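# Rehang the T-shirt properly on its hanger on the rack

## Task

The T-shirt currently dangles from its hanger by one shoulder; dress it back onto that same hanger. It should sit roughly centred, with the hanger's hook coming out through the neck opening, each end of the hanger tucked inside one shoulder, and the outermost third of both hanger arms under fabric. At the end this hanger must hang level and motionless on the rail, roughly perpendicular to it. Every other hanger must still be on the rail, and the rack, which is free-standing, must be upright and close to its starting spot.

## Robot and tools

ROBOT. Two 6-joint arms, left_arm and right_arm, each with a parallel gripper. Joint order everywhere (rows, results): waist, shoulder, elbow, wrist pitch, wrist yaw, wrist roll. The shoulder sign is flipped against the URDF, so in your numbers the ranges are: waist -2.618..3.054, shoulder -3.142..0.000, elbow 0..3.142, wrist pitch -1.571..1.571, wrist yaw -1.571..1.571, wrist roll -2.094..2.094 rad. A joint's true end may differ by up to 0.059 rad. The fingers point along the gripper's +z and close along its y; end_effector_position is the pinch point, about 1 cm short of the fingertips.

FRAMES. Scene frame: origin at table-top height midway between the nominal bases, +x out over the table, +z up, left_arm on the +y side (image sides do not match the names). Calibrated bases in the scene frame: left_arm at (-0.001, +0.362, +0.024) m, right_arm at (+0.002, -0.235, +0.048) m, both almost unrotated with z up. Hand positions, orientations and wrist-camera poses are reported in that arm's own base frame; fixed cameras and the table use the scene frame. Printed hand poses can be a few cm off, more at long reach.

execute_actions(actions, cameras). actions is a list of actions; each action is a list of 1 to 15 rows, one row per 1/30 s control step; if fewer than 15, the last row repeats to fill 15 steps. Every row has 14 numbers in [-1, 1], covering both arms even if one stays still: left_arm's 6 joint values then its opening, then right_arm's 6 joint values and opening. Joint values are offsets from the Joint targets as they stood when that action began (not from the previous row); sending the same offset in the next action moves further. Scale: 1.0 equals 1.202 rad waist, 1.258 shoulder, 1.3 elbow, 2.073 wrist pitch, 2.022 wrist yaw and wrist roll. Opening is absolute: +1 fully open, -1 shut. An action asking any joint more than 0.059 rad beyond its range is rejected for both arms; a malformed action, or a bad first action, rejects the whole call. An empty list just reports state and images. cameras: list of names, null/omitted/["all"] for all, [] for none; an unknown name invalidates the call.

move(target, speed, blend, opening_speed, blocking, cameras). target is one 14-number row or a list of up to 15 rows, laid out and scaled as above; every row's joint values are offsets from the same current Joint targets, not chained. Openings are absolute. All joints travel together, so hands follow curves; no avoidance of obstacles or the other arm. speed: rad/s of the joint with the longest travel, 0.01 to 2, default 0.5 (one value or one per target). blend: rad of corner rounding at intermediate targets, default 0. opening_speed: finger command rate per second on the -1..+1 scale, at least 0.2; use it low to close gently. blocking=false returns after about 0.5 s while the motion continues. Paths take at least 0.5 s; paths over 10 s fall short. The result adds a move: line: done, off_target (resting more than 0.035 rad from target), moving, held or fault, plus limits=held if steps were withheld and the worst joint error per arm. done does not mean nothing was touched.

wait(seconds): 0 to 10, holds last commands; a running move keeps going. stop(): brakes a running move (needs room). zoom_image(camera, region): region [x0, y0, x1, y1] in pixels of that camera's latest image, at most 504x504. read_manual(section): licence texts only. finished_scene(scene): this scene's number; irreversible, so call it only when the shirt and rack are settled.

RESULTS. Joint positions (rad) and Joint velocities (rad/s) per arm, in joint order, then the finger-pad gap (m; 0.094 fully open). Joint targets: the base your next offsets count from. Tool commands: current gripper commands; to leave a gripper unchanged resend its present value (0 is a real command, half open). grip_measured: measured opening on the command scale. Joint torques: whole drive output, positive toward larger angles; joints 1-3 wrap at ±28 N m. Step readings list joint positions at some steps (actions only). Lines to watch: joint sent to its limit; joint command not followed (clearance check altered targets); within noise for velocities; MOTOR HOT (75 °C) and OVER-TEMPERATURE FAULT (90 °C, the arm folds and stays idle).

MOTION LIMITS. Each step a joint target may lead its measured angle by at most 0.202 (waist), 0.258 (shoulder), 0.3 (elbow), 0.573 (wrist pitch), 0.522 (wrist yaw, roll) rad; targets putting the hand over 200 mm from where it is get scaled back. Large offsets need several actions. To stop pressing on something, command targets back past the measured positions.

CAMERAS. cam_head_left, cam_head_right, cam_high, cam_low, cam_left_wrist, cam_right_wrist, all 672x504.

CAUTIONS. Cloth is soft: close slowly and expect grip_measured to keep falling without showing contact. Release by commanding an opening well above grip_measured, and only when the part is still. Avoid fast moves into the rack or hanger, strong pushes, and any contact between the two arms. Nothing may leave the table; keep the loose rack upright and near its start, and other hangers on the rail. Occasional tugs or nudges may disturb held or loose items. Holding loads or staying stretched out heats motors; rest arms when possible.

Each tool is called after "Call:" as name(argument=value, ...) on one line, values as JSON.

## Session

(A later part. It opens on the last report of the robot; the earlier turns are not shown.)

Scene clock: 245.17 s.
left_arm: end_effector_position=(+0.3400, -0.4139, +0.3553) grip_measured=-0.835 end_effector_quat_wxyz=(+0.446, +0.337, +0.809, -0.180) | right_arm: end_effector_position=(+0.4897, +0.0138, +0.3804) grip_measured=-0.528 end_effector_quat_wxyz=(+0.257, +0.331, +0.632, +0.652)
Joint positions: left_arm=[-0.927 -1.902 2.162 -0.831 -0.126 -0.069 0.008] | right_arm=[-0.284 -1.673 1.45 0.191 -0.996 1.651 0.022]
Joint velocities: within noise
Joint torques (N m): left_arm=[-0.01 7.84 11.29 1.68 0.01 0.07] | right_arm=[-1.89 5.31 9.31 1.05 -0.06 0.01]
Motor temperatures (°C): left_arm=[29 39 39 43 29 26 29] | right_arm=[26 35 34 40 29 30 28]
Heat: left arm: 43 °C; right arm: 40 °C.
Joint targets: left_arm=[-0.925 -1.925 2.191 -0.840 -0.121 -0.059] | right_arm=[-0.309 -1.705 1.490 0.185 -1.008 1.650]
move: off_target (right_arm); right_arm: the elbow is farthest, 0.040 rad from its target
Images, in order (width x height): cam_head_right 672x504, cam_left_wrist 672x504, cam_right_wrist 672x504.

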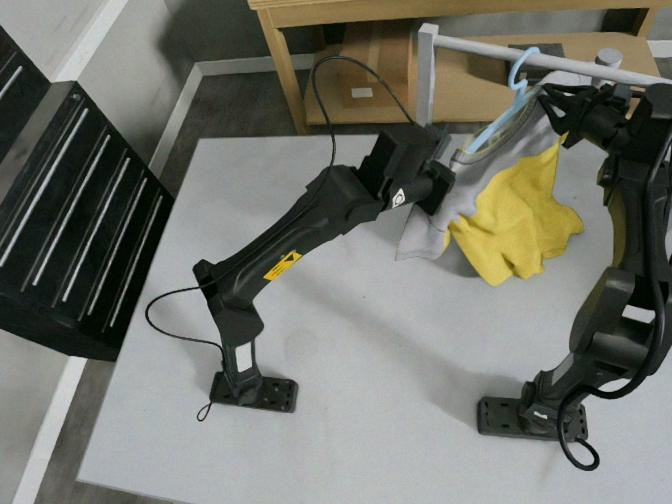

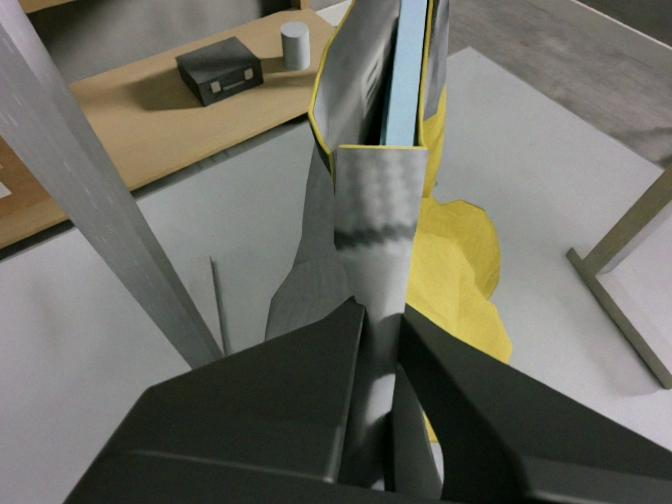

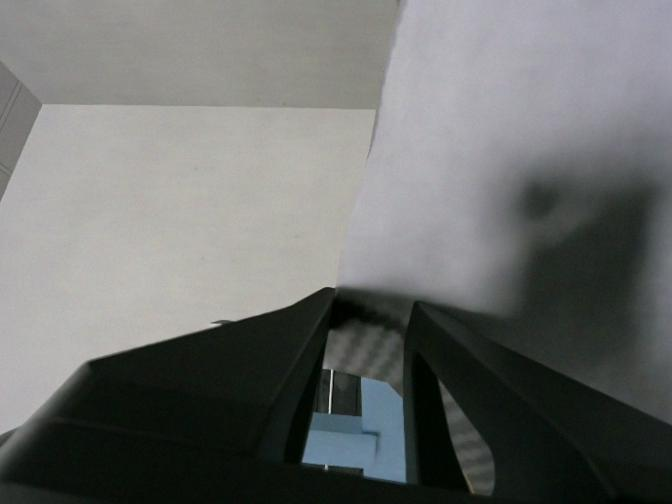

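Call:
move(target=[[0,0,0,0,0,0,-0.9,-0.2047,0.1717,-0.1254,-0.0507,-0.1197,-0.026,-0.2],[0,0,0,0,0,0,-0.9,0.3569,0.4293,-0.2692,-0.1134,0.5529,-0.0148,-0.2]], speed=[0.3,0.8], blend=0.05, cameras=["cam_right_wrist","cam_head_right","cam_left_wrist"])

Scene clock: 251.80 s.
left_arm: end_effector_position=(+0.3392, -0.4146, +0.3524) grip_measured=-0.835 end_effector_quat_wxyz=(+0.442, +0.343, +0.809, -0.178) | right_arm: end_effector_position=(+0.4147, +0.0324, +0.4012) grip_measured=-0.202 end_effector_quat_wxyz=(+0.470, +0.521, +0.508, +0.500)
Joint positions: left_arm=[-0.927 -1.906 2.162 -0.837 -0.12 -0.061 0.008] | right_arm=[0.118 -1.188 1.157 -0.027 0.099 1.62 0.038]
Joint velocities: within noise
Joint torques (N m): left_arm=[0.13 8.16 11.22 1.74 0.01 0.08] | right_arm=[0.18 5.63 5.37 1.16 0.08 0]
Motor temperatures (°C): left_arm=[29 39 39 43 29 26 29] | right_arm=[26 35 34 40 29 30 28]
Heat: left arm: 43 °C; right arm: 40 °C.
Joint targets: left_arm=[-0.925 -1.925 2.191 -0.840 -0.121 -0.059] | right_arm=[0.121 -1.165 1.140 -0.050 0.110 1.621]
move: done
Images, in order (width x height): cam_head_right 672x504, cam_left_wrist 672x504, cam_right_wrist 672x504.

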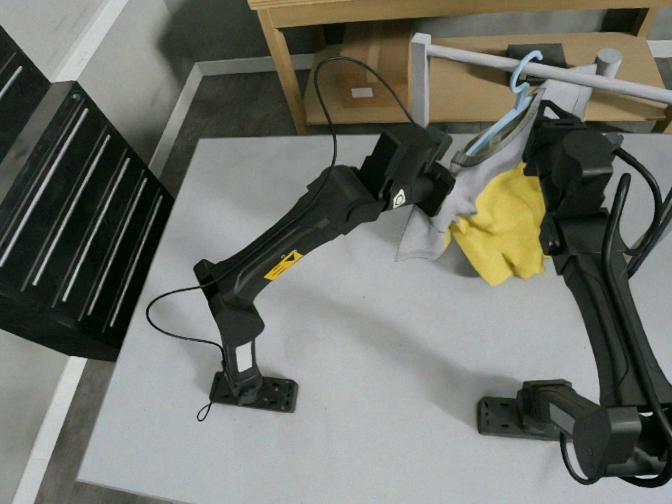

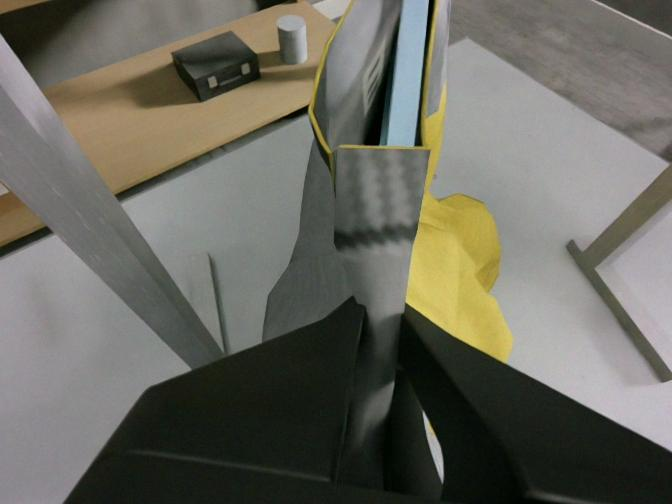

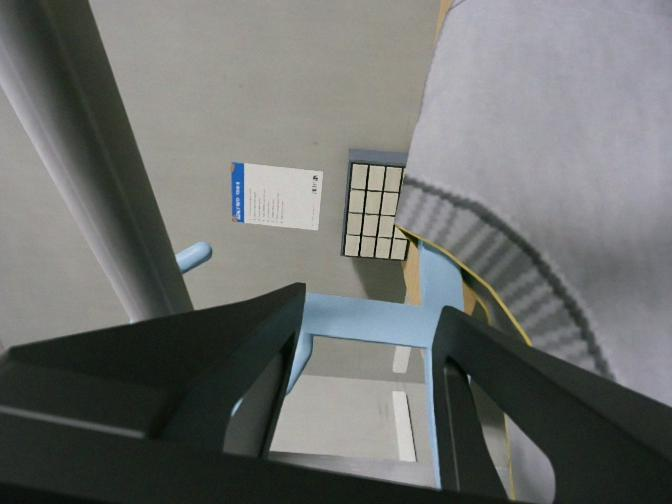

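Call:
move(target=[0,0,0,0,0,0,-0.9,-0.2255,-0.1137,0.0808,0.0507,-0.2844,0.0193,-0.56], speed=0.6, cameras=["cam_right_wrist"])

Scene clock: 255.27 s.
left_arm: end_effector_position=(+0.3392, -0.4146, +0.3524) grip_measured=-0.835 end_effector_quat_wxyz=(+0.442, +0.343, +0.809, -0.178) | right_arm: end_effector_position=(+0.4362, +0.0150, +0.3853) grip_measured=-0.558 end_effector_quat_wxyz=(+0.362, +0.474, +0.565, +0.570)
Joint positions: left_arm=[-0.927 -1.906 2.162 -0.837 -0.12 -0.061 0.008] | right_arm=[-0.148 -1.302 1.199 0.005 -0.453 1.66 0.021]
Joint velocities: within noise
Joint torques (N m): left_arm=[0.2 8.2 11.22 1.8 0 0.04] | right_arm=[-0.27 4.12 9.88 1.76 -0.09 0]
Motor temperatures (°C): left_arm=[29 39 39 42 29 26 29] | right_arm=[26 35 34 40 29 30 28]
Heat: left arm: 42 °C; right arm: 40 °C.
Joint targets: left_arm=[-0.925 -1.925 2.191 -0.840 -0.121 -0.059] | right_arm=[-0.151 -1.308 1.245 0.055 -0.465 1.660]
move: off_target (right_arm); right_arm: the wrist pitch is farthest, 0.050 rad from its target
Images, in order (width x height): cam_right_wrist 672x504.

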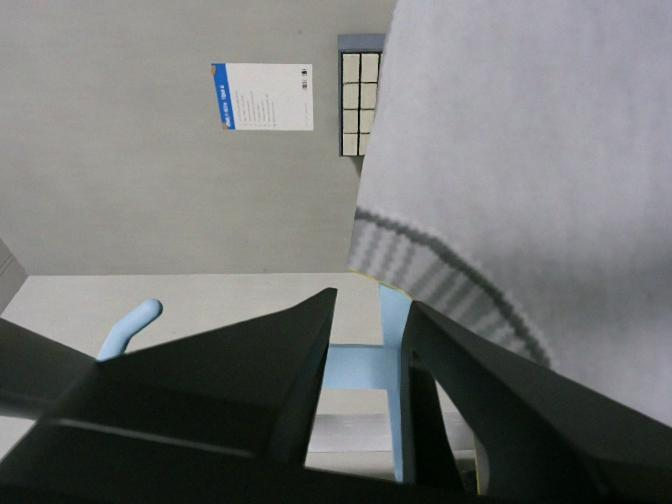

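Call:
move(target=[[0,0,0,0,0,0,-0.9,0,0,0.0170,0,0,0,-0.56],[0,0,0,0,0,0,-0.9,0.0291,-0.0715,0.0746,0.0019,0.0168,0,-0.56]], speed=0.12, blend=0.005, cameras=["cam_right_wrist"])

Scene clock: 257.90 s.
left_arm: end_effector_position=(+0.3392, -0.4146, +0.3524) grip_measured=-0.835 end_effector_quat_wxyz=(+0.442, +0.343, +0.809, -0.178) | right_arm: end_effector_position=(+0.4597, +0.0205, +0.3953) grip_measured=-0.558 end_effector_quat_wxyz=(+0.365, +0.467, +0.565, +0.574)
Joint positions: left_arm=[-0.927 -1.906 2.162 -0.837 -0.12 -0.061 0.008] | right_arm=[-0.121 -1.392 1.296 0.011 -0.434 1.66 0.021]
Joint velocities: within noise
Joint torques (N m): left_arm=[0.17 7.84 11.28 1.73 0.01 0.07] | right_arm=[0.39 4.93 9.88 1.74 0.06 0.01]
Motor temperatures (°C): left_arm=[29 39 39 42 29 26 29] | right_arm=[26 34 35 41 29 30 28]
Heat: left arm: 42 °C; right arm: 41 °C.
Joint targets: left_arm=[-0.925 -1.925 2.191 -0.840 -0.121 -0.059] | right_arm=[-0.116 -1.398 1.342 0.059 -0.431 1.660]
move: off_target (right_arm); right_arm: the wrist pitch is farthest, 0.048 rad from its target
Images, in order (width x height): cam_right_wrist 672x504.

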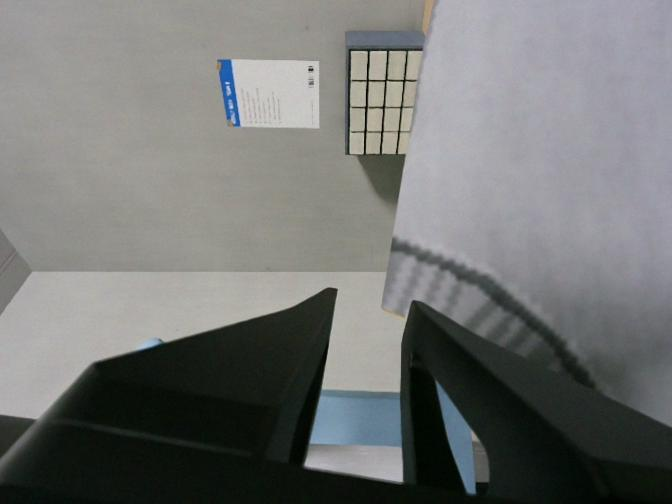

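Call:
move(target=[[0,0,0,0,0,0,-0.9,-0.0533,0.131,-0.1154,0,-0.0346,0,-0.56],[0,0,0,0,0,0,-0.9,0.3423,0.2647,-0.4015,0.1129,0.4505,-0.821,-0.56]], speed=[0.4,1.1], blend=0.05, cameras=["cam_right_wrist","cam_head_right"])

Scene clock: 263.60 s.
left_arm: end_effector_position=(+0.3392, -0.4146, +0.3524) grip_measured=-0.835 end_effector_quat_wxyz=(+0.442, +0.343, +0.809, -0.178) | right_arm: end_effector_position=(+0.3861, +0.0328, +0.3474) grip_measured=-0.558 end_effector_quat_wxyz=(+0.702, +0.063, +0.707, -0.062)
Joint positions: left_arm=[-0.927 -1.906 2.162 -0.837 -0.12 -0.061 0.008] | right_arm=[0.291 -1.089 0.835 0.246 0.468 0.005 0.021]
Joint velocities: within noise
Joint torques (N m): left_arm=[0.06 8.06 11.3 1.73 -0.01 0.07] | right_arm=[0.32 4.92 5.53 1.71 0.09 -0.11]
Motor temperatures (°C): left_arm=[29 40 39 42 29 26 29] | right_arm=[26 34 35 42 29 30 28]
Heat: left arm: 42 °C; right arm: 42 °C.
Joint targets: left_arm=[-0.925 -1.925 2.191 -0.840 -0.121 -0.059] | right_arm=[0.296 -1.065 0.820 0.293 0.480 -0.001]
move: off_target (right_arm); right_arm: the wrist pitch is farthest, 0.047 rad from its target
Images, in order (width x height): cam_head_right 672x504, cam_right_wrist 672x504.

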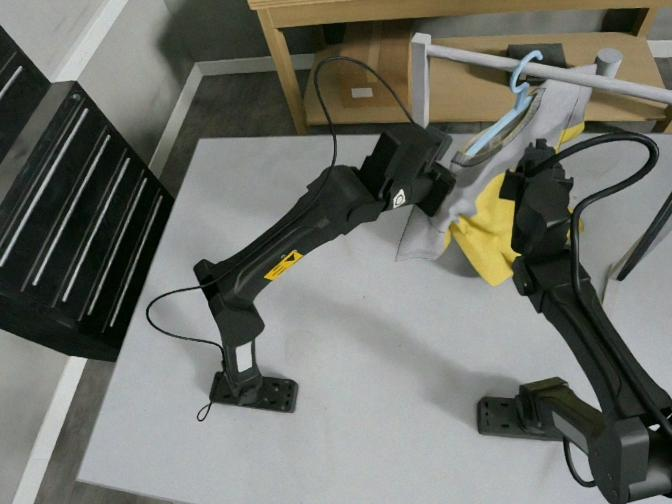

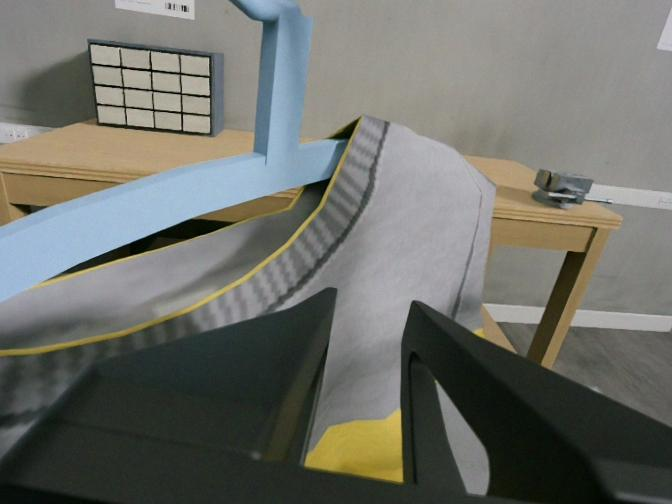

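Call:
move(target=[0,0,0,0,0,0,-0.9,-0.0965,-0.2305,0.1762,0.0468,-0.0653,0,0.28], speed=0.35, cameras=["cam_right_wrist"])

Scene clock: 266.80 s.
left_arm: end_effector_position=(+0.3392, -0.4146, +0.3524) grip_measured=-0.835 end_effector_quat_wxyz=(+0.442, +0.343, +0.809, -0.178) | right_arm: end_effector_position=(+0.4541, +0.0220, +0.3477) grip_measured=+0.278 end_effector_quat_wxyz=(+0.702, +0.062, +0.706, -0.061)
Joint positions: left_arm=[-0.927 -1.906 2.162 -0.837 -0.12 -0.061 0.008] | right_arm=[0.184 -1.351 1.003 0.341 0.36 0.003 0.06]
Joint velocities: within noise
Joint torques (N m): left_arm=[0.05 8.06 11.12 1.7 -0.02 0.09] | right_arm=[-0.36 4.83 9.99 1.78 -0.06 -0.11]
Motor temperatures (°C): left_arm=[29 40 39 42 29 26 29] | right_arm=[26 34 35 42 29 30 28]
Heat: left arm: 42 °C; right arm: 42 °C.
Joint targets: left_arm=[-0.925 -1.925 2.191 -0.840 -0.121 -0.059] | right_arm=[0.180 -1.355 1.049 0.390 0.348 -0.001]
move: off_target (right_arm); right_arm: the wrist pitch is farthest, 0.049 rad from its target
Images, in order (width x height): cam_right_wrist 672x504.

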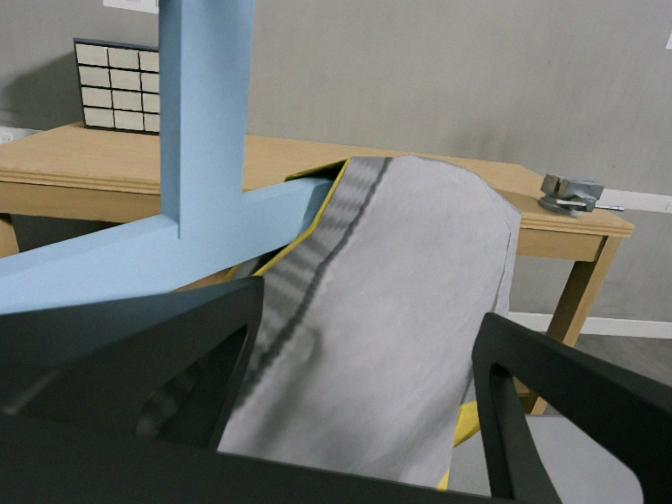

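Call:
zoom_image(camera="cam_right_wrist", region=[80, 150, 400, 450])

Scaled by 1.575 from the camera's 672x504 image, which has a finer 960x720 frame.

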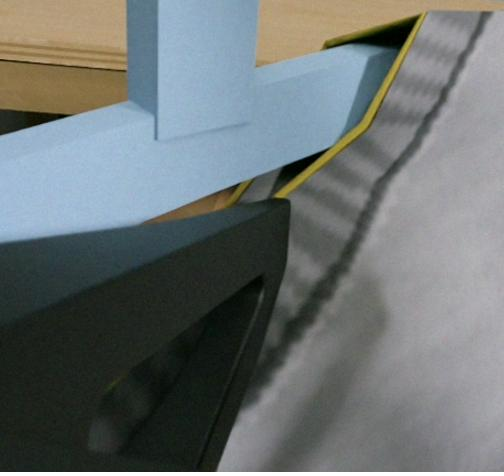

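Call:
move(target=[[0,0,0,0,0,0,-0.9,0.118,0.1073,-0.303,0.2364,0.0678,0.055,0.28],[0,0,0,0,0,0,-0.9,0.0433,-0.054,-0.146,0.2344,0.0242,0.0445,0.28]], speed=[0.7,0.4], blend=0.03, cameras=["cam_right_wrist"])

Scene clock: 270.63 s.
left_arm: end_effector_position=(+0.3392, -0.4146, +0.3524) grip_measured=-0.835 end_effector_quat_wxyz=(+0.442, +0.340, +0.810, -0.180) | right_arm: end_effector_position=(+0.4473, +0.0354, +0.3447) grip_measured=+0.278 end_effector_quat_wxyz=(+0.778, +0.118, +0.617, +0.003)
Joint positions: left_arm=[-0.927 -1.906 2.162 -0.837 -0.12 -0.067 0.008] | right_arm=[0.236 -1.417 0.818 0.831 0.412 0.098 0.06]
Joint velocities: within noise
Joint torques (N m): left_arm=[0.13 8.01 11.28 1.74 -0.03 0.07] | right_arm=[-0.38 4.83 9.31 1.6 -0.12 -0.09]
Motor temperatures (°C): left_arm=[29 40 39 42 29 26 29] | right_arm=[26 34 35 43 29 30 28]
Heat: left arm: 42 °C; right arm: 43 °C.
Joint targets: left_arm=[-0.925 -1.925 2.191 -0.840 -0.121 -0.059] | right_arm=[0.232 -1.423 0.860 0.876 0.397 0.089]
move: off_target (right_arm); right_arm: the wrist pitch is farthest, 0.045 rad from its target
Images, in order (width x height): cam_right_wrist 672x504.

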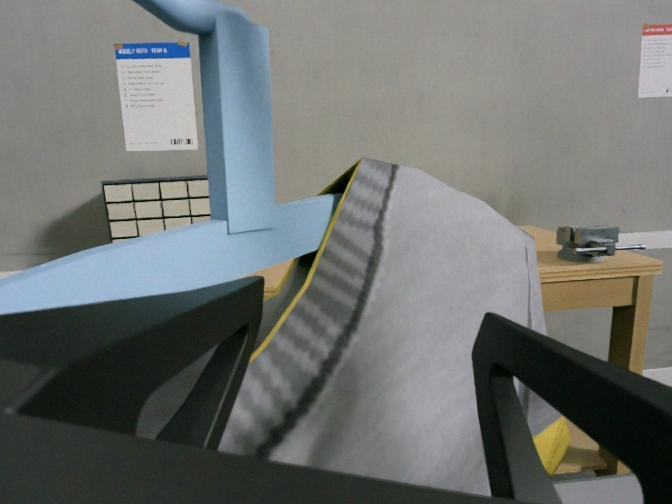

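Call:
move(target=[[0,0,0,0,0,0,-0.9,-0.0266,-0.0596,0.0554,-0.001,-0.0163,-0.003,0.28],[0,0,0,0,0,0,-0.9,-0.0266,-0.0596,0.0554,-0.001,-0.0163,-0.003,-0.96]], speed=0.3, opening_speed=1.8, cameras=["cam_right_wrist"])

Scene clock: 272.83 s.
left_arm: end_effector_position=(+0.3392, -0.4146, +0.3524) grip_measured=-0.835 end_effector_quat_wxyz=(+0.442, +0.340, +0.810, -0.180) | right_arm: end_effector_position=(+0.4681, +0.0313, +0.3440) grip_measured=-0.958 end_effector_quat_wxyz=(+0.777, +0.113, +0.619, -0.001)
Joint positions: left_arm=[-0.927 -1.906 2.162 -0.837 -0.12 -0.067 0.008] | right_arm=[0.205 -1.491 0.884 0.832 0.376 0.095 0.002]
Joint velocities: within noise
Joint torques (N m): left_arm=[0.18 8.17 11.37 1.73 -0.01 0.07] | right_arm=[-0.39 5.55 9.74 1.6 -0.11 -0.11]
Motor temperatures (°C): left_arm=[29 40 39 42 29 26 29] | right_arm=[26 34 35 43 29 30 28]
Heat: left arm: 42 °C; right arm: 43 °C.
Joint targets: left_arm=[-0.925 -1.925 2.191 -0.840 -0.121 -0.059] | right_arm=[0.200 -1.498 0.931 0.874 0.364 0.083]
move: off_target (right_arm); target 2's new numbers were sent with right_arm's elbow 0.048 rad from that target; right_arm: the elbow is farthest, 0.048 rad from its target
Images, in order (width x height): cam_right_wrist 672x504.

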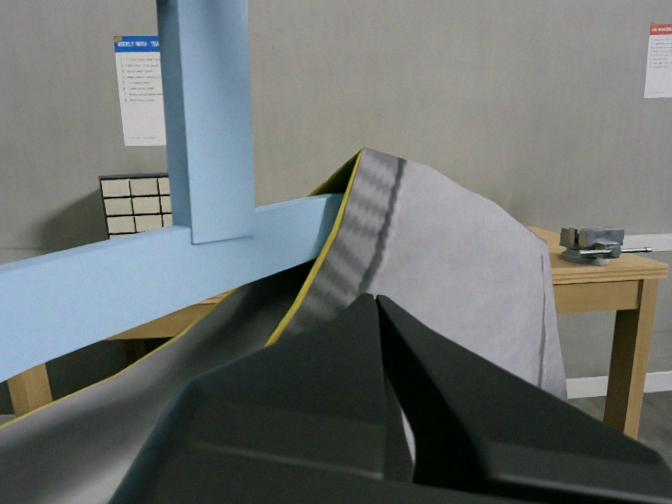

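Call:
move(target=[0,0,0,0,0,0,-0.68,-0.074,-0.1065,0.0808,0.014,-0.0084,-0.003,-0.96], speed=0.12, cameras=["cam_right_wrist","cam_left_wrist"])

Scene clock: 274.80 s.
left_arm: end_effector_position=(+0.3392, -0.4146, +0.3524) grip_measured=-0.683 end_effector_quat_wxyz=(+0.442, +0.339, +0.811, -0.180) | right_arm: end_effector_position=(+0.5018, -0.0042, +0.3401) grip_measured=-0.958 end_effector_quat_wxyz=(+0.777, +0.133, +0.614, -0.032)
Joint positions: left_arm=[-0.927 -1.906 2.162 -0.837 -0.12 -0.069 0.015] | right_arm=[0.115 -1.622 0.993 0.857 0.361 0.09 0.002]
Joint velocities: within noise
Joint torques (N m): left_arm=[0.24 8.08 11.3 1.77 0.01 0.1] | right_arm=[-0.39 6.56 9.4 1.62 -0.12 -0.13]
Motor temperatures (°C): left_arm=[29 40 39 42 29 26 29] | right_arm=[26 34 35 43 29 30 28]
Heat: left arm: 42 °C; right arm: 43 °C.
Joint targets: left_arm=[-0.925 -1.925 2.191 -0.840 -0.121 -0.059] | right_arm=[0.111 -1.632 1.037 0.903 0.347 0.077]
move: off_target (right_arm); right_arm: the wrist pitch is farthest, 0.046 rad from its target
Images, in order (width x height): cam_left_wrist 672x504, cam_right_wrist 672x504.

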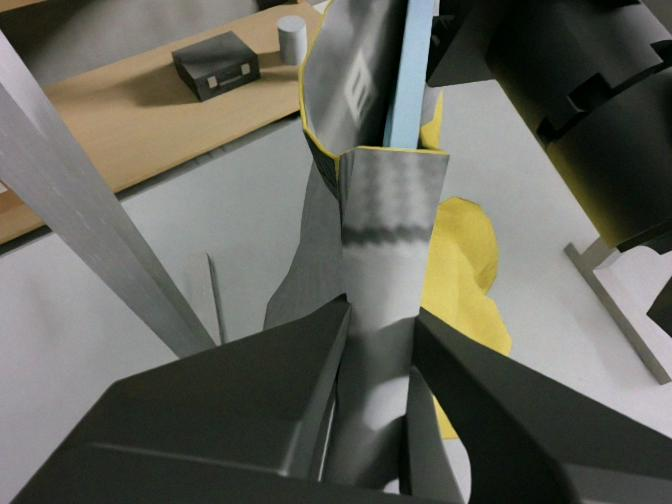

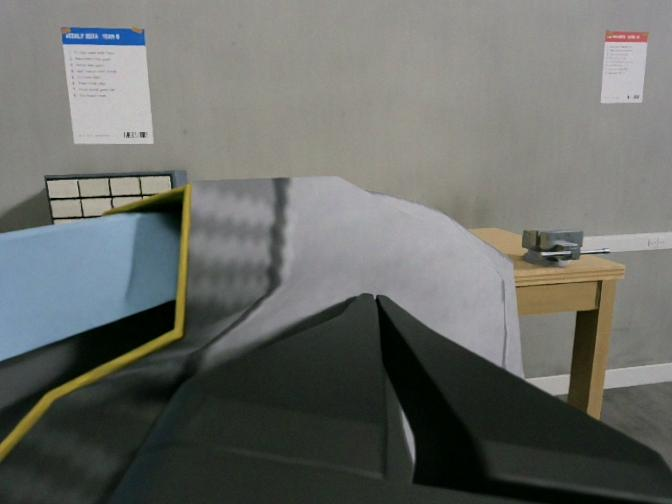

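Call:
execute_actions(actions=[], cameras=["cam_head_left","cam_head_right","cam_low"])

Call:
zoom_image(camera="cam_head_right", region=[200, 150, 500, 400])

Scene clock: 275.03 s.
left_arm: end_effector_position=(+0.3392, -0.4146, +0.3524) grip_measured=-0.683 end_effector_quat_wxyz=(+0.442, +0.339, +0.811, -0.180) | right_arm: end_effector_position=(+0.5018, -0.0042, +0.3401) grip_measured=-0.958 end_effector_quat_wxyz=(+0.777, +0.132, +0.614, -0.033)
Joint positions: left_arm=[-0.927 -1.906 2.162 -0.837 -0.12 -0.069 0.015] | right_arm=[0.115 -1.622 0.993 0.857 0.361 0.089 0.002]
Joint velocities: within noise
Joint torques (N m): left_arm=[0.43 8.14 11.26 1.71 -0.01 0.07] | right_arm=[-0.38 6.57 9.42 1.63 -0.12 -0.12]
Motor temperatures (°C): left_arm=[29 40 39 42 29 26 29] | right_arm=[26 34 35 43 29 30 28]
Heat: left arm: 42 °C; right arm: 43 °C.
Joint targets: left_arm=[-0.925 -1.925 2.191 -0.840 -0.121 -0.059] | right_arm=[0.111 -1.632 1.037 0.903 0.347 0.077]
Tool commands: left_gripper/opening=-0.68 right_gripper/opening=-0.96
Images, in order (width x height): cam_head_left 672x504, cam_head_right 672x504, cam_low 672x504.

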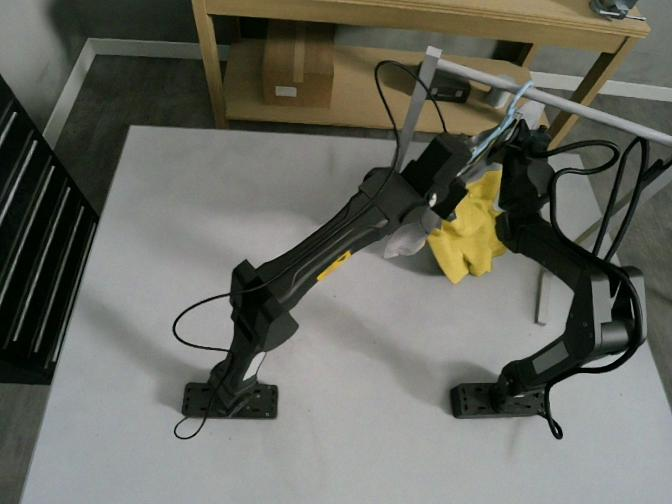

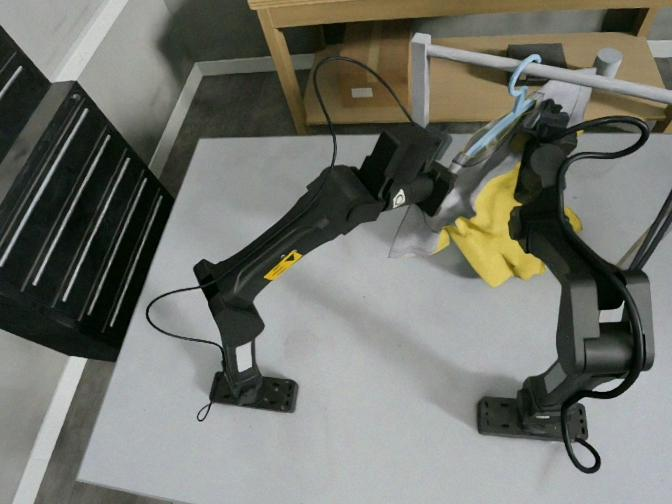

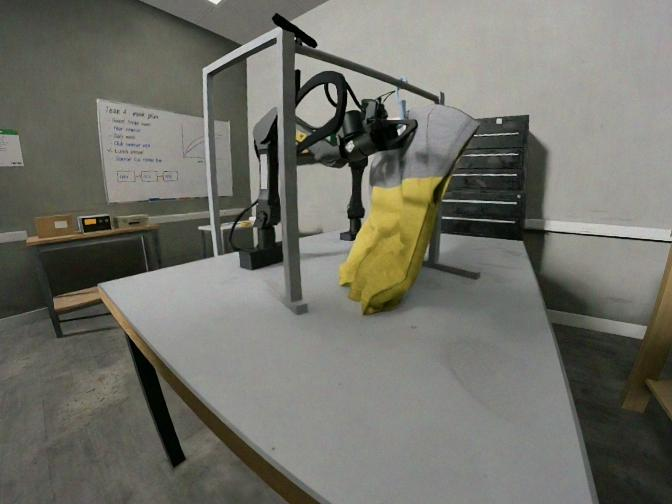

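Scaled by 1.680 from the camera's 672x504 image, which has a finer 960x720 frame.

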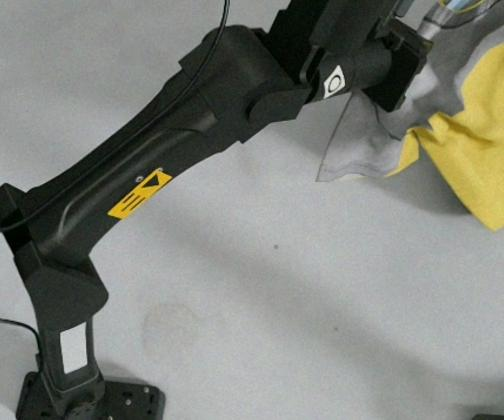

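Call:
zoom_image(camera="cam_head_right", region=[430, 40, 620, 200])

Scaled by 2.653 from the camera's 672x504 image, which has a finer 960x720 frame.

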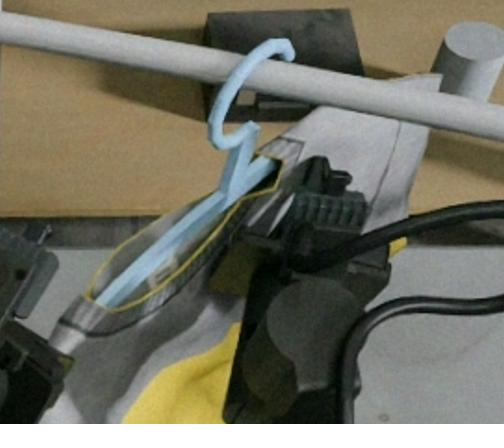

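Call:
move(target=[0,0,0,0,0,0,-0.5,-0.0474,-0.0922,0.0838,0.0034,0.0064,0.0015,-0.96], speed=0.12, cameras=["cam_right_wrist","cam_left_wrist","cam_head_right"])

Call:
zoom_image(camera="cam_head_right", region=[430, 40, 620, 200])

Scene clock: 276.90 s.
left_arm: end_effector_position=(+0.3392, -0.4146, +0.3524) grip_measured=-0.503 end_effector_quat_wxyz=(+0.442, +0.339, +0.811, -0.180) | right_arm: end_effector_position=(+0.5302, -0.0310, +0.3357) grip_measured=-0.958 end_effector_quat_wxyz=(+0.777, +0.150, +0.609, -0.055)
Joint positions: left_arm=[-0.927 -1.906 2.162 -0.837 -0.12 -0.069 0.023] | right_arm=[0.059 -1.737 1.102 0.864 0.361 0.089 0.002]
Joint velocities: within noise
Joint torques (N m): left_arm=[0.14 8.12 11.26 1.75 0 0.07] | right_arm=[-0.39 7.56 9.46 1.64 0.02 -0.09]
Motor temperatures (°C): left_arm=[29 40 39 42 29 26 29] | right_arm=[26 34 35 43 29 30 28]
Heat: left arm: 42 °C; right arm: 43 °C.
Joint targets: left_arm=[-0.925 -1.925 2.191 -0.840 -0.121 -0.059] | right_arm=[0.054 -1.748 1.146 0.910 0.360 0.080]
move: off_target (right_arm); right_arm: the wrist pitch is farthest, 0.046 rad from its target
Images, in order (width x height): cam_head_right 672x504, cam_left_wrist 672x504, cam_right_wrist 672x504.

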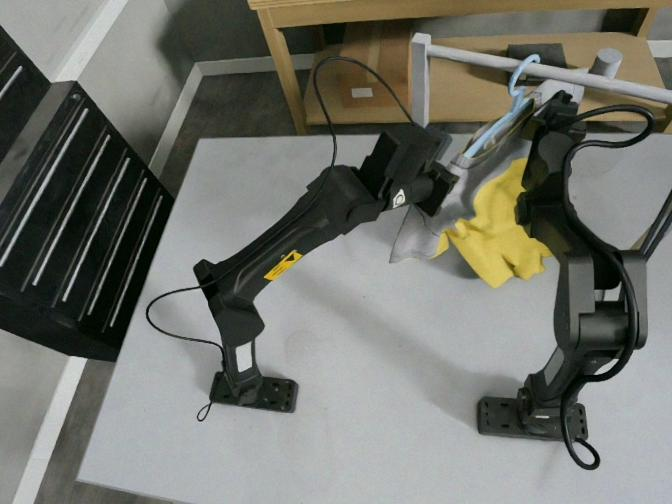

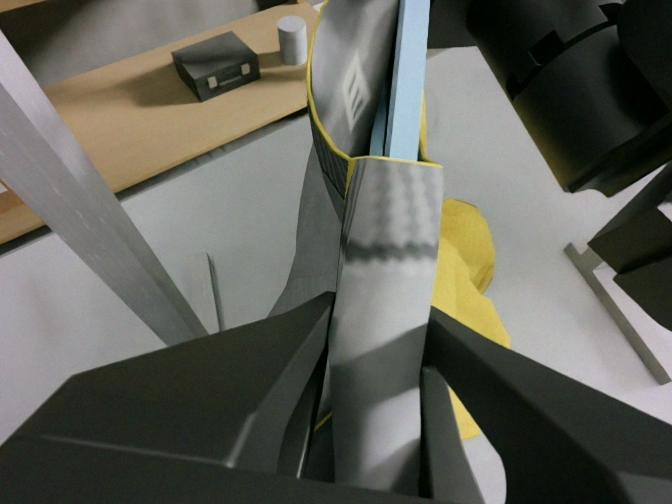

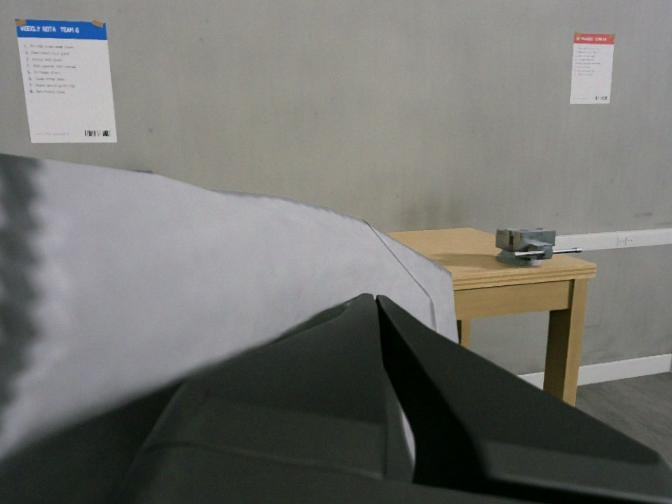

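Scaled by 2.653 from the camera's 672x504 image, which has a finer 960x720 frame.

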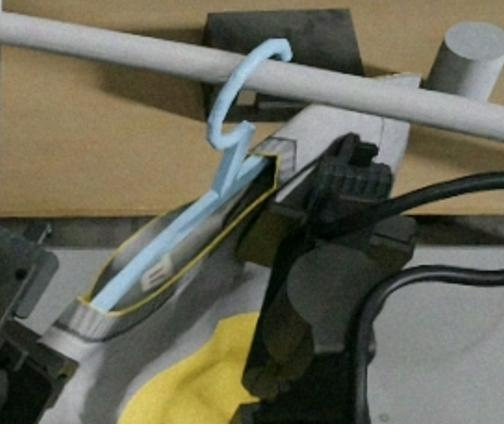

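Call:
zoom_image(camera="cam_right_wrist", region=[120, 220, 500, 500])

Scaled by 1.326 from the camera's 672x504 image, which has a finer 960x720 frame.

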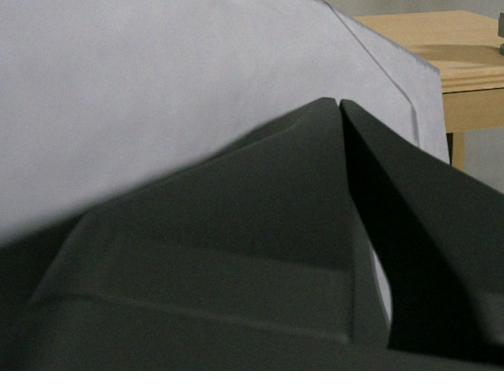

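Call:
move(target=[[0,0,0,0,0,0,-0.5,0.0699,0.1892,-0.2431,0.0386,0.042,0.005,0.1],[0,0,0,0,0,0,-0.5,-0.2488,0.2925,-0.1238,-0.2074,-0.4105,-0.0396,0.1],[0,0,0,0,0,0,-0.5,-0.4176,0.0103,0.1538,-0.2113,-0.7814,-0.0396,0.1]], speed=[0.7,1.3,1.2], blend=0.08, cameras=["cam_right_wrist","cam_head_right"])

Scene clock: 282.03 s.
left_arm: end_effector_position=(+0.3392, -0.4146, +0.3524) grip_measured=-0.503 end_effector_quat_wxyz=(+0.442, +0.339, +0.811, -0.180) | right_arm: end_effector_position=(+0.4699, -0.0394, +0.3425) grip_measured=+0.098 end_effector_quat_wxyz=(+0.671, -0.282, +0.639, +0.249)
Joint positions: left_arm=[-0.927 -1.906 2.162 -0.837 -0.12 -0.069 0.023] | right_arm=[-0.449 -1.726 1.303 0.492 -1.219 0.005 0.052]
Joint velocities: within noise
Joint torques (N m): left_arm=[0.14 8.06 11.22 1.78 0.01 0.04] | right_arm=[0.02 7.66 9.32 0.8 0 -0.11]
Motor temperatures (°C): left_arm=[29 40 39 42 29 26 29] | right_arm=[26 34 35 43 29 30 28]
Heat: left arm: 42 °C; right arm: 43 °C.
Joint targets: left_arm=[-0.925 -1.925 2.191 -0.840 -0.121 -0.059] | right_arm=[-0.448 -1.735 1.345 0.472 -1.220 0.000]
move: off_target (right_arm); right_arm: the elbow is farthest, 0.043 rad from its target
Images, in order (width x height): cam_head_right 672x504, cam_right_wrist 672x504.

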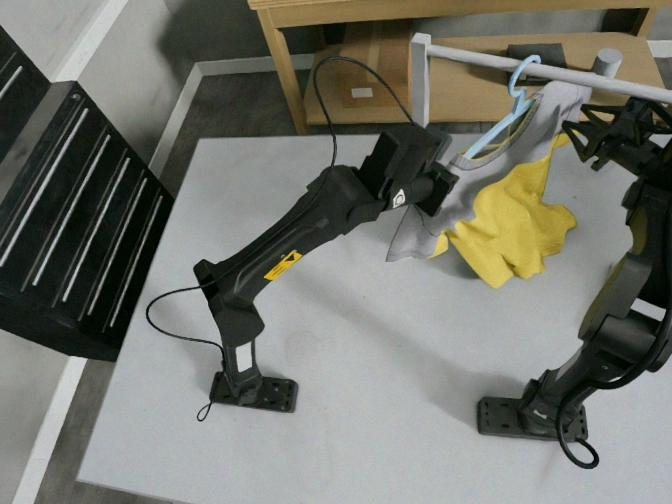

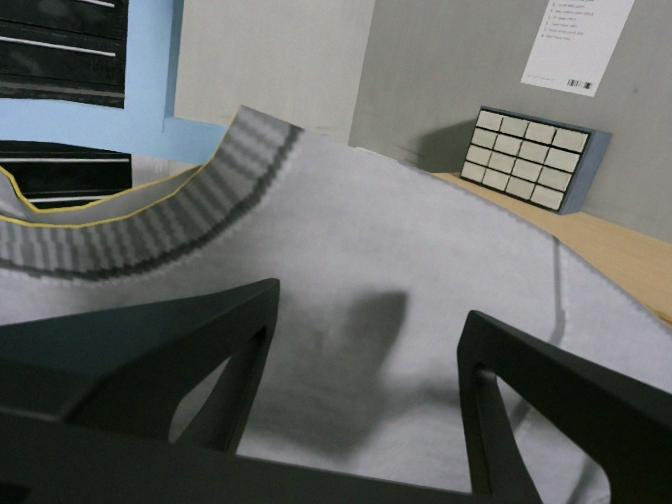

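Call:
move(target=[[0,0,0,0,0,0,-0.5,0.0849,-0.0517,0.0592,-0.0063,0.0495,0,0.1],[0,0,0,0,0,0,-0.5,0.0849,-0.0517,0.0592,-0.0063,0.0495,0,-0.97],[0,0,0,0,0,0,-0.5,0.0433,-0.1884,0.2331,-0.0347,0.0247,0,-0.97]], speed=[0.3,0.3,0.2], opening_speed=1.6, cameras=["cam_right_wrist","cam_head_right"])

Call:
zoom_image(camera="cam_head_right", region=[430, 40, 620, 200])

Scene clock: 286.23 s.
left_arm: end_effector_position=(+0.3392, -0.4146, +0.3524) grip_measured=-0.503 end_effector_quat_wxyz=(+0.442, +0.339, +0.811, -0.180) | right_arm: end_effector_position=(+0.5346, -0.0420, +0.3440) grip_measured=-0.968 end_effector_quat_wxyz=(+0.671, -0.284, +0.637, +0.252)
Joint positions: left_arm=[-0.927 -1.906 2.162 -0.837 -0.12 -0.069 0.023] | right_arm=[-0.391 -1.958 1.604 0.423 -1.168 0.003 0.001]
Joint velocities: within noise
Joint torques (N m): left_arm=[0.18 8.14 11.41 1.77 -0.01 0.08] | right_arm=[-0.39 9.52 9.52 0.82 -0.04 -0.1]
Motor temperatures (°C): left_arm=[29 40 39 42 29 26 29] | right_arm=[26 34 35 42 29 30 28]
Heat: left arm: 42 °C; right arm: 42 °C.
Joint targets: left_arm=[-0.925 -1.925 2.191 -0.840 -0.121 -0.059] | right_arm=[-0.396 -1.972 1.648 0.400 -1.170 0.000]
move: off_target (right_arm); target 2's new numbers were sent with right_arm's elbow 0.044 rad from that target; right_arm: the elbow is farthest, 0.044 rad from its target
Images, in order (width x height): cam_head_right 672x504, cam_right_wrist 672x504.

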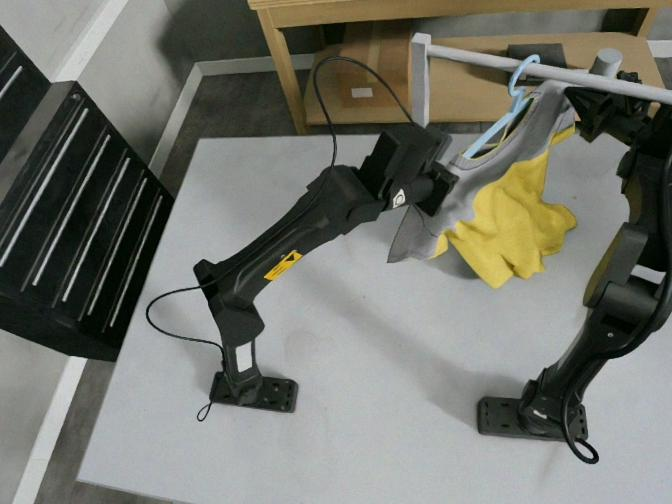

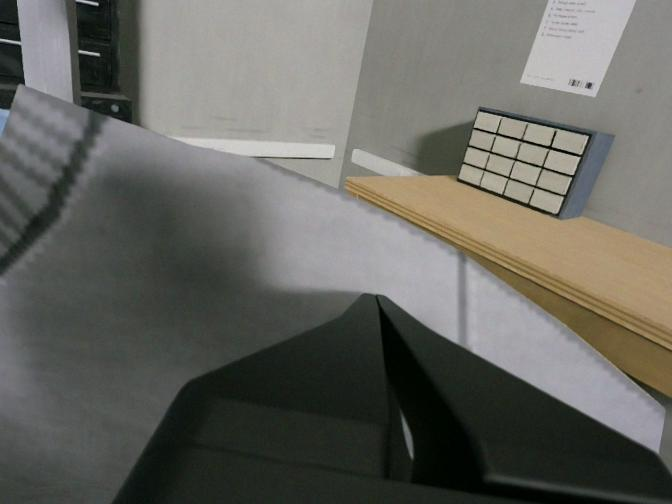

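Scaled by 2.653 from the camera's 672x504 image, which has a finer 960x720 frame.

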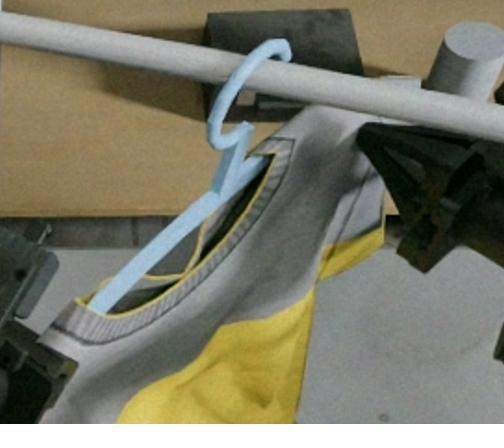

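Call:
move(target=[[0,0,0,0,0,0,-0.5,-0.0865,0.089,-0.0677,-0.005,-0.0495,0,-0.15],[0,0,0,0,0,0,-0.5,-0.0283,0.4706,-0.3062,-0.1206,-0.0148,0,-0.15]], speed=[0.4,0.7], blend=0.05, cameras=["cam_right_wrist"])

Scene clock: 289.73 s.
left_arm: end_effector_position=(+0.3392, -0.4146, +0.3524) grip_measured=-0.503 end_effector_quat_wxyz=(+0.442, +0.339, +0.811, -0.180) | right_arm: end_effector_position=(+0.4164, -0.0143, +0.3605) grip_measured=-0.152 end_effector_quat_wxyz=(+0.619, -0.205, +0.698, +0.295)
Joint positions: left_arm=[-0.927 -1.906 2.162 -0.837 -0.12 -0.069 0.023] | right_arm=[-0.442 -1.464 1.226 0.087 -1.168 0.02 0.04]
Joint velocities: within noise
Joint torques (N m): left_arm=[0.34 8.31 11.23 1.68 -0.04 0.04] | right_arm=[0.84 13.81 8.09 1.61 -0.33 -0.2]
Motor temperatures (°C): left_arm=[29 41 39 42 29 26 29] | right_arm=[26 35 35 42 29 30 28]
Heat: left arm: 42 °C; right arm: 42 °C.
Joint targets: left_arm=[-0.925 -1.925 2.191 -0.840 -0.121 -0.059] | right_arm=[-0.430 -1.380 1.250 0.150 -1.200 0.000]
move: off_target (right_arm); right_arm: the shoulder is farthest, 0.084 rad from its target
Images, in order (width x height): cam_right_wrist 672x504.

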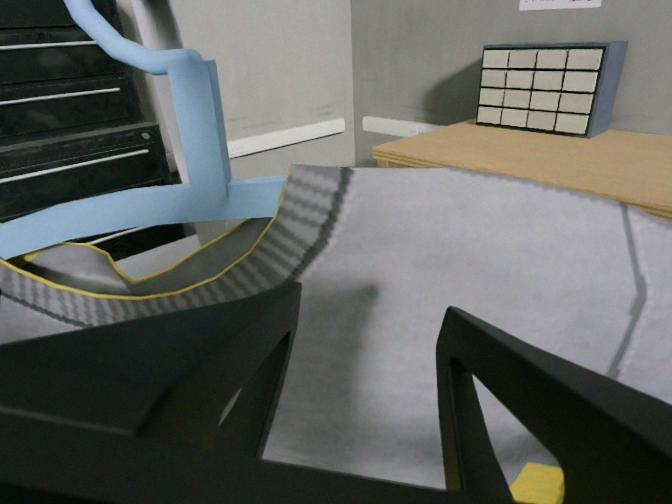

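Call:
move(target=[[0,0,0,0,0,0,-0.5,-0.0416,-0.0636,-0.1308,0.14,-0.0247,0,-0.15],[0,0,0,0,0,0,-0.5,0.6689,0.1987,-0.1077,-0.029,0.8655,0,-0.15]], speed=[0.6,1.3], blend=0.05, cameras=["cam_right_wrist","cam_head_right","cam_left_wrist"])

Scene clock: 294.03 s.
left_arm: end_effector_position=(+0.3392, -0.4146, +0.3524) grip_measured=-0.503 end_effector_quat_wxyz=(+0.442, +0.339, +0.811, -0.180) | right_arm: end_effector_position=(+0.3897, +0.0525, +0.4187) grip_measured=-0.152 end_effector_quat_wxyz=(+0.722, +0.073, +0.686, -0.053)
Joint positions: left_arm=[-0.927 -1.906 2.162 -0.837 -0.12 -0.069 0.023] | right_arm=[0.37 -1.15 1.096 0.111 0.548 0.003 0.04]
Joint velocities: within noise
Joint torques (N m): left_arm=[0.17 8.09 11.32 1.78 0 0.07] | right_arm=[0.29 4.92 7.43 1.07 0.06 -0.11]
Motor temperatures (°C): left_arm=[29 41 39 42 29 26 28] | right_arm=[26 35 35 41 29 30 28]
Heat: left arm: 42 °C; right arm: 41 °C.
Joint targets: left_arm=[-0.925 -1.925 2.191 -0.840 -0.121 -0.059] | right_arm=[0.374 -1.130 1.110 0.090 0.550 0.000]
move: done
Images, in order (width x height): cam_head_right 672x504, cam_left_wrist 672x504, cam_right_wrist 672x504.

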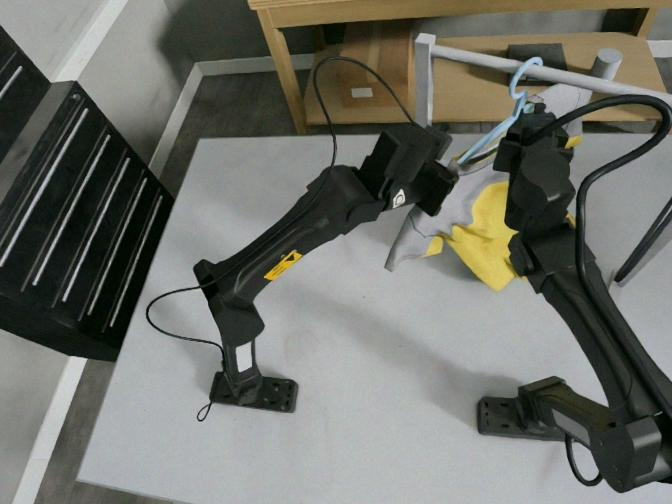

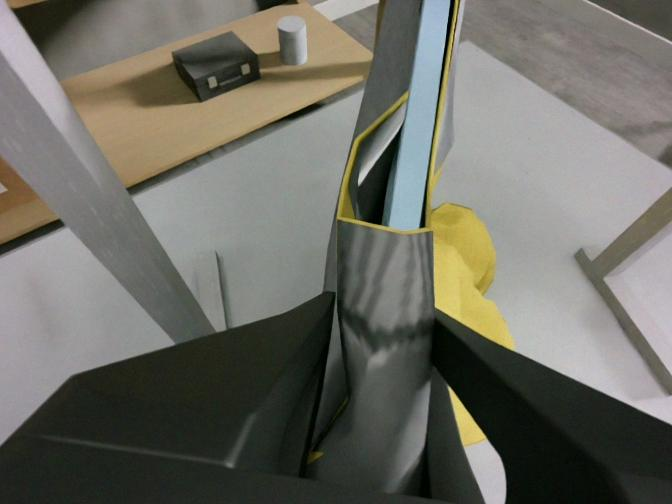

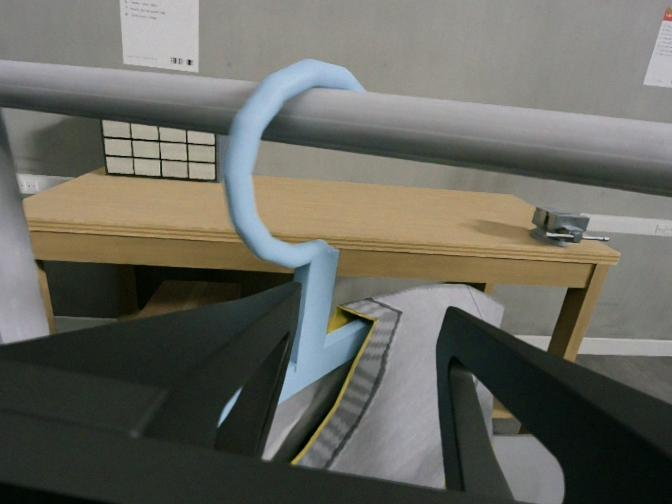

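Call:
move(target=[[0,0,0,0,0,0,0.3,0.1423,-0.0715,0.0154,0.0145,0.1434,0,0.06],[0,0.1232,-0.0423,-0.0449,0,0,0.3,0.0632,-0.1431,0.0692,0.0386,0.0964,0,0.06]], speed=[0.7,0.3], blend=0.03, opening_speed=2.5, cameras=["cam_right_wrist","cam_left_wrist"])

Scene clock: 297.87 s.
left_arm: end_effector_position=(+0.3150, -0.3824, +0.4059) grip_measured=+0.297 end_effector_quat_wxyz=(+0.472, +0.329, +0.794, -0.198) | right_arm: end_effector_position=(+0.4148, +0.0692, +0.3910) grip_measured=+0.058 end_effector_quat_wxyz=(+0.692, +0.099, +0.707, -0.107)
Joint positions: left_arm=[-0.927 -1.774 2.158 -0.885 -0.12 -0.069 0.061] | right_arm=[0.455 -1.305 1.155 0.125 0.746 0.003 0.05]
Joint velocities: within noise
Joint torques (N m): left_arm=[0.09 8.51 5.93 1.41 0.01 0.04] | right_arm=[-0.38 4.14 9.81 1.62 -0.06 -0.11]
Motor temperatures (°C): left_arm=[29 41 39 42 29 26 28] | right_arm=[26 35 35 41 29 30 28]
Heat: left arm: 42 °C; right arm: 41 °C.
Joint targets: left_arm=[-0.925 -1.770 2.135 -0.933 -0.121 -0.059] | right_arm=[0.450 -1.310 1.201 0.170 0.745 0.000]
move: off_target (left_arm, right_arm); blend cut to 0 rad at target 1; left_arm: the wrist pitch is farthest, 0.048 rad from its target; right_arm: the elbow is farthest, 0.045 rad from its target
Images, in order (width x height): cam_left_wrist 672x504, cam_right_wrist 672x504.

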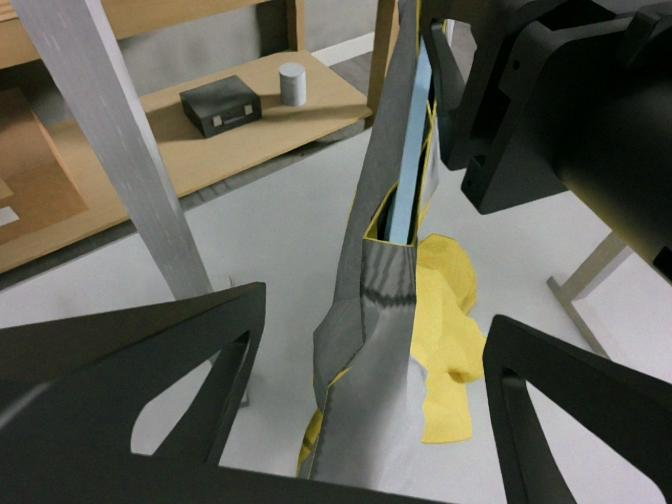

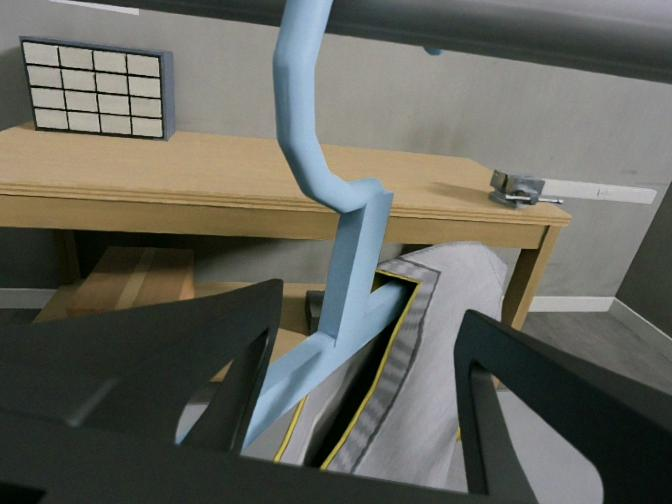

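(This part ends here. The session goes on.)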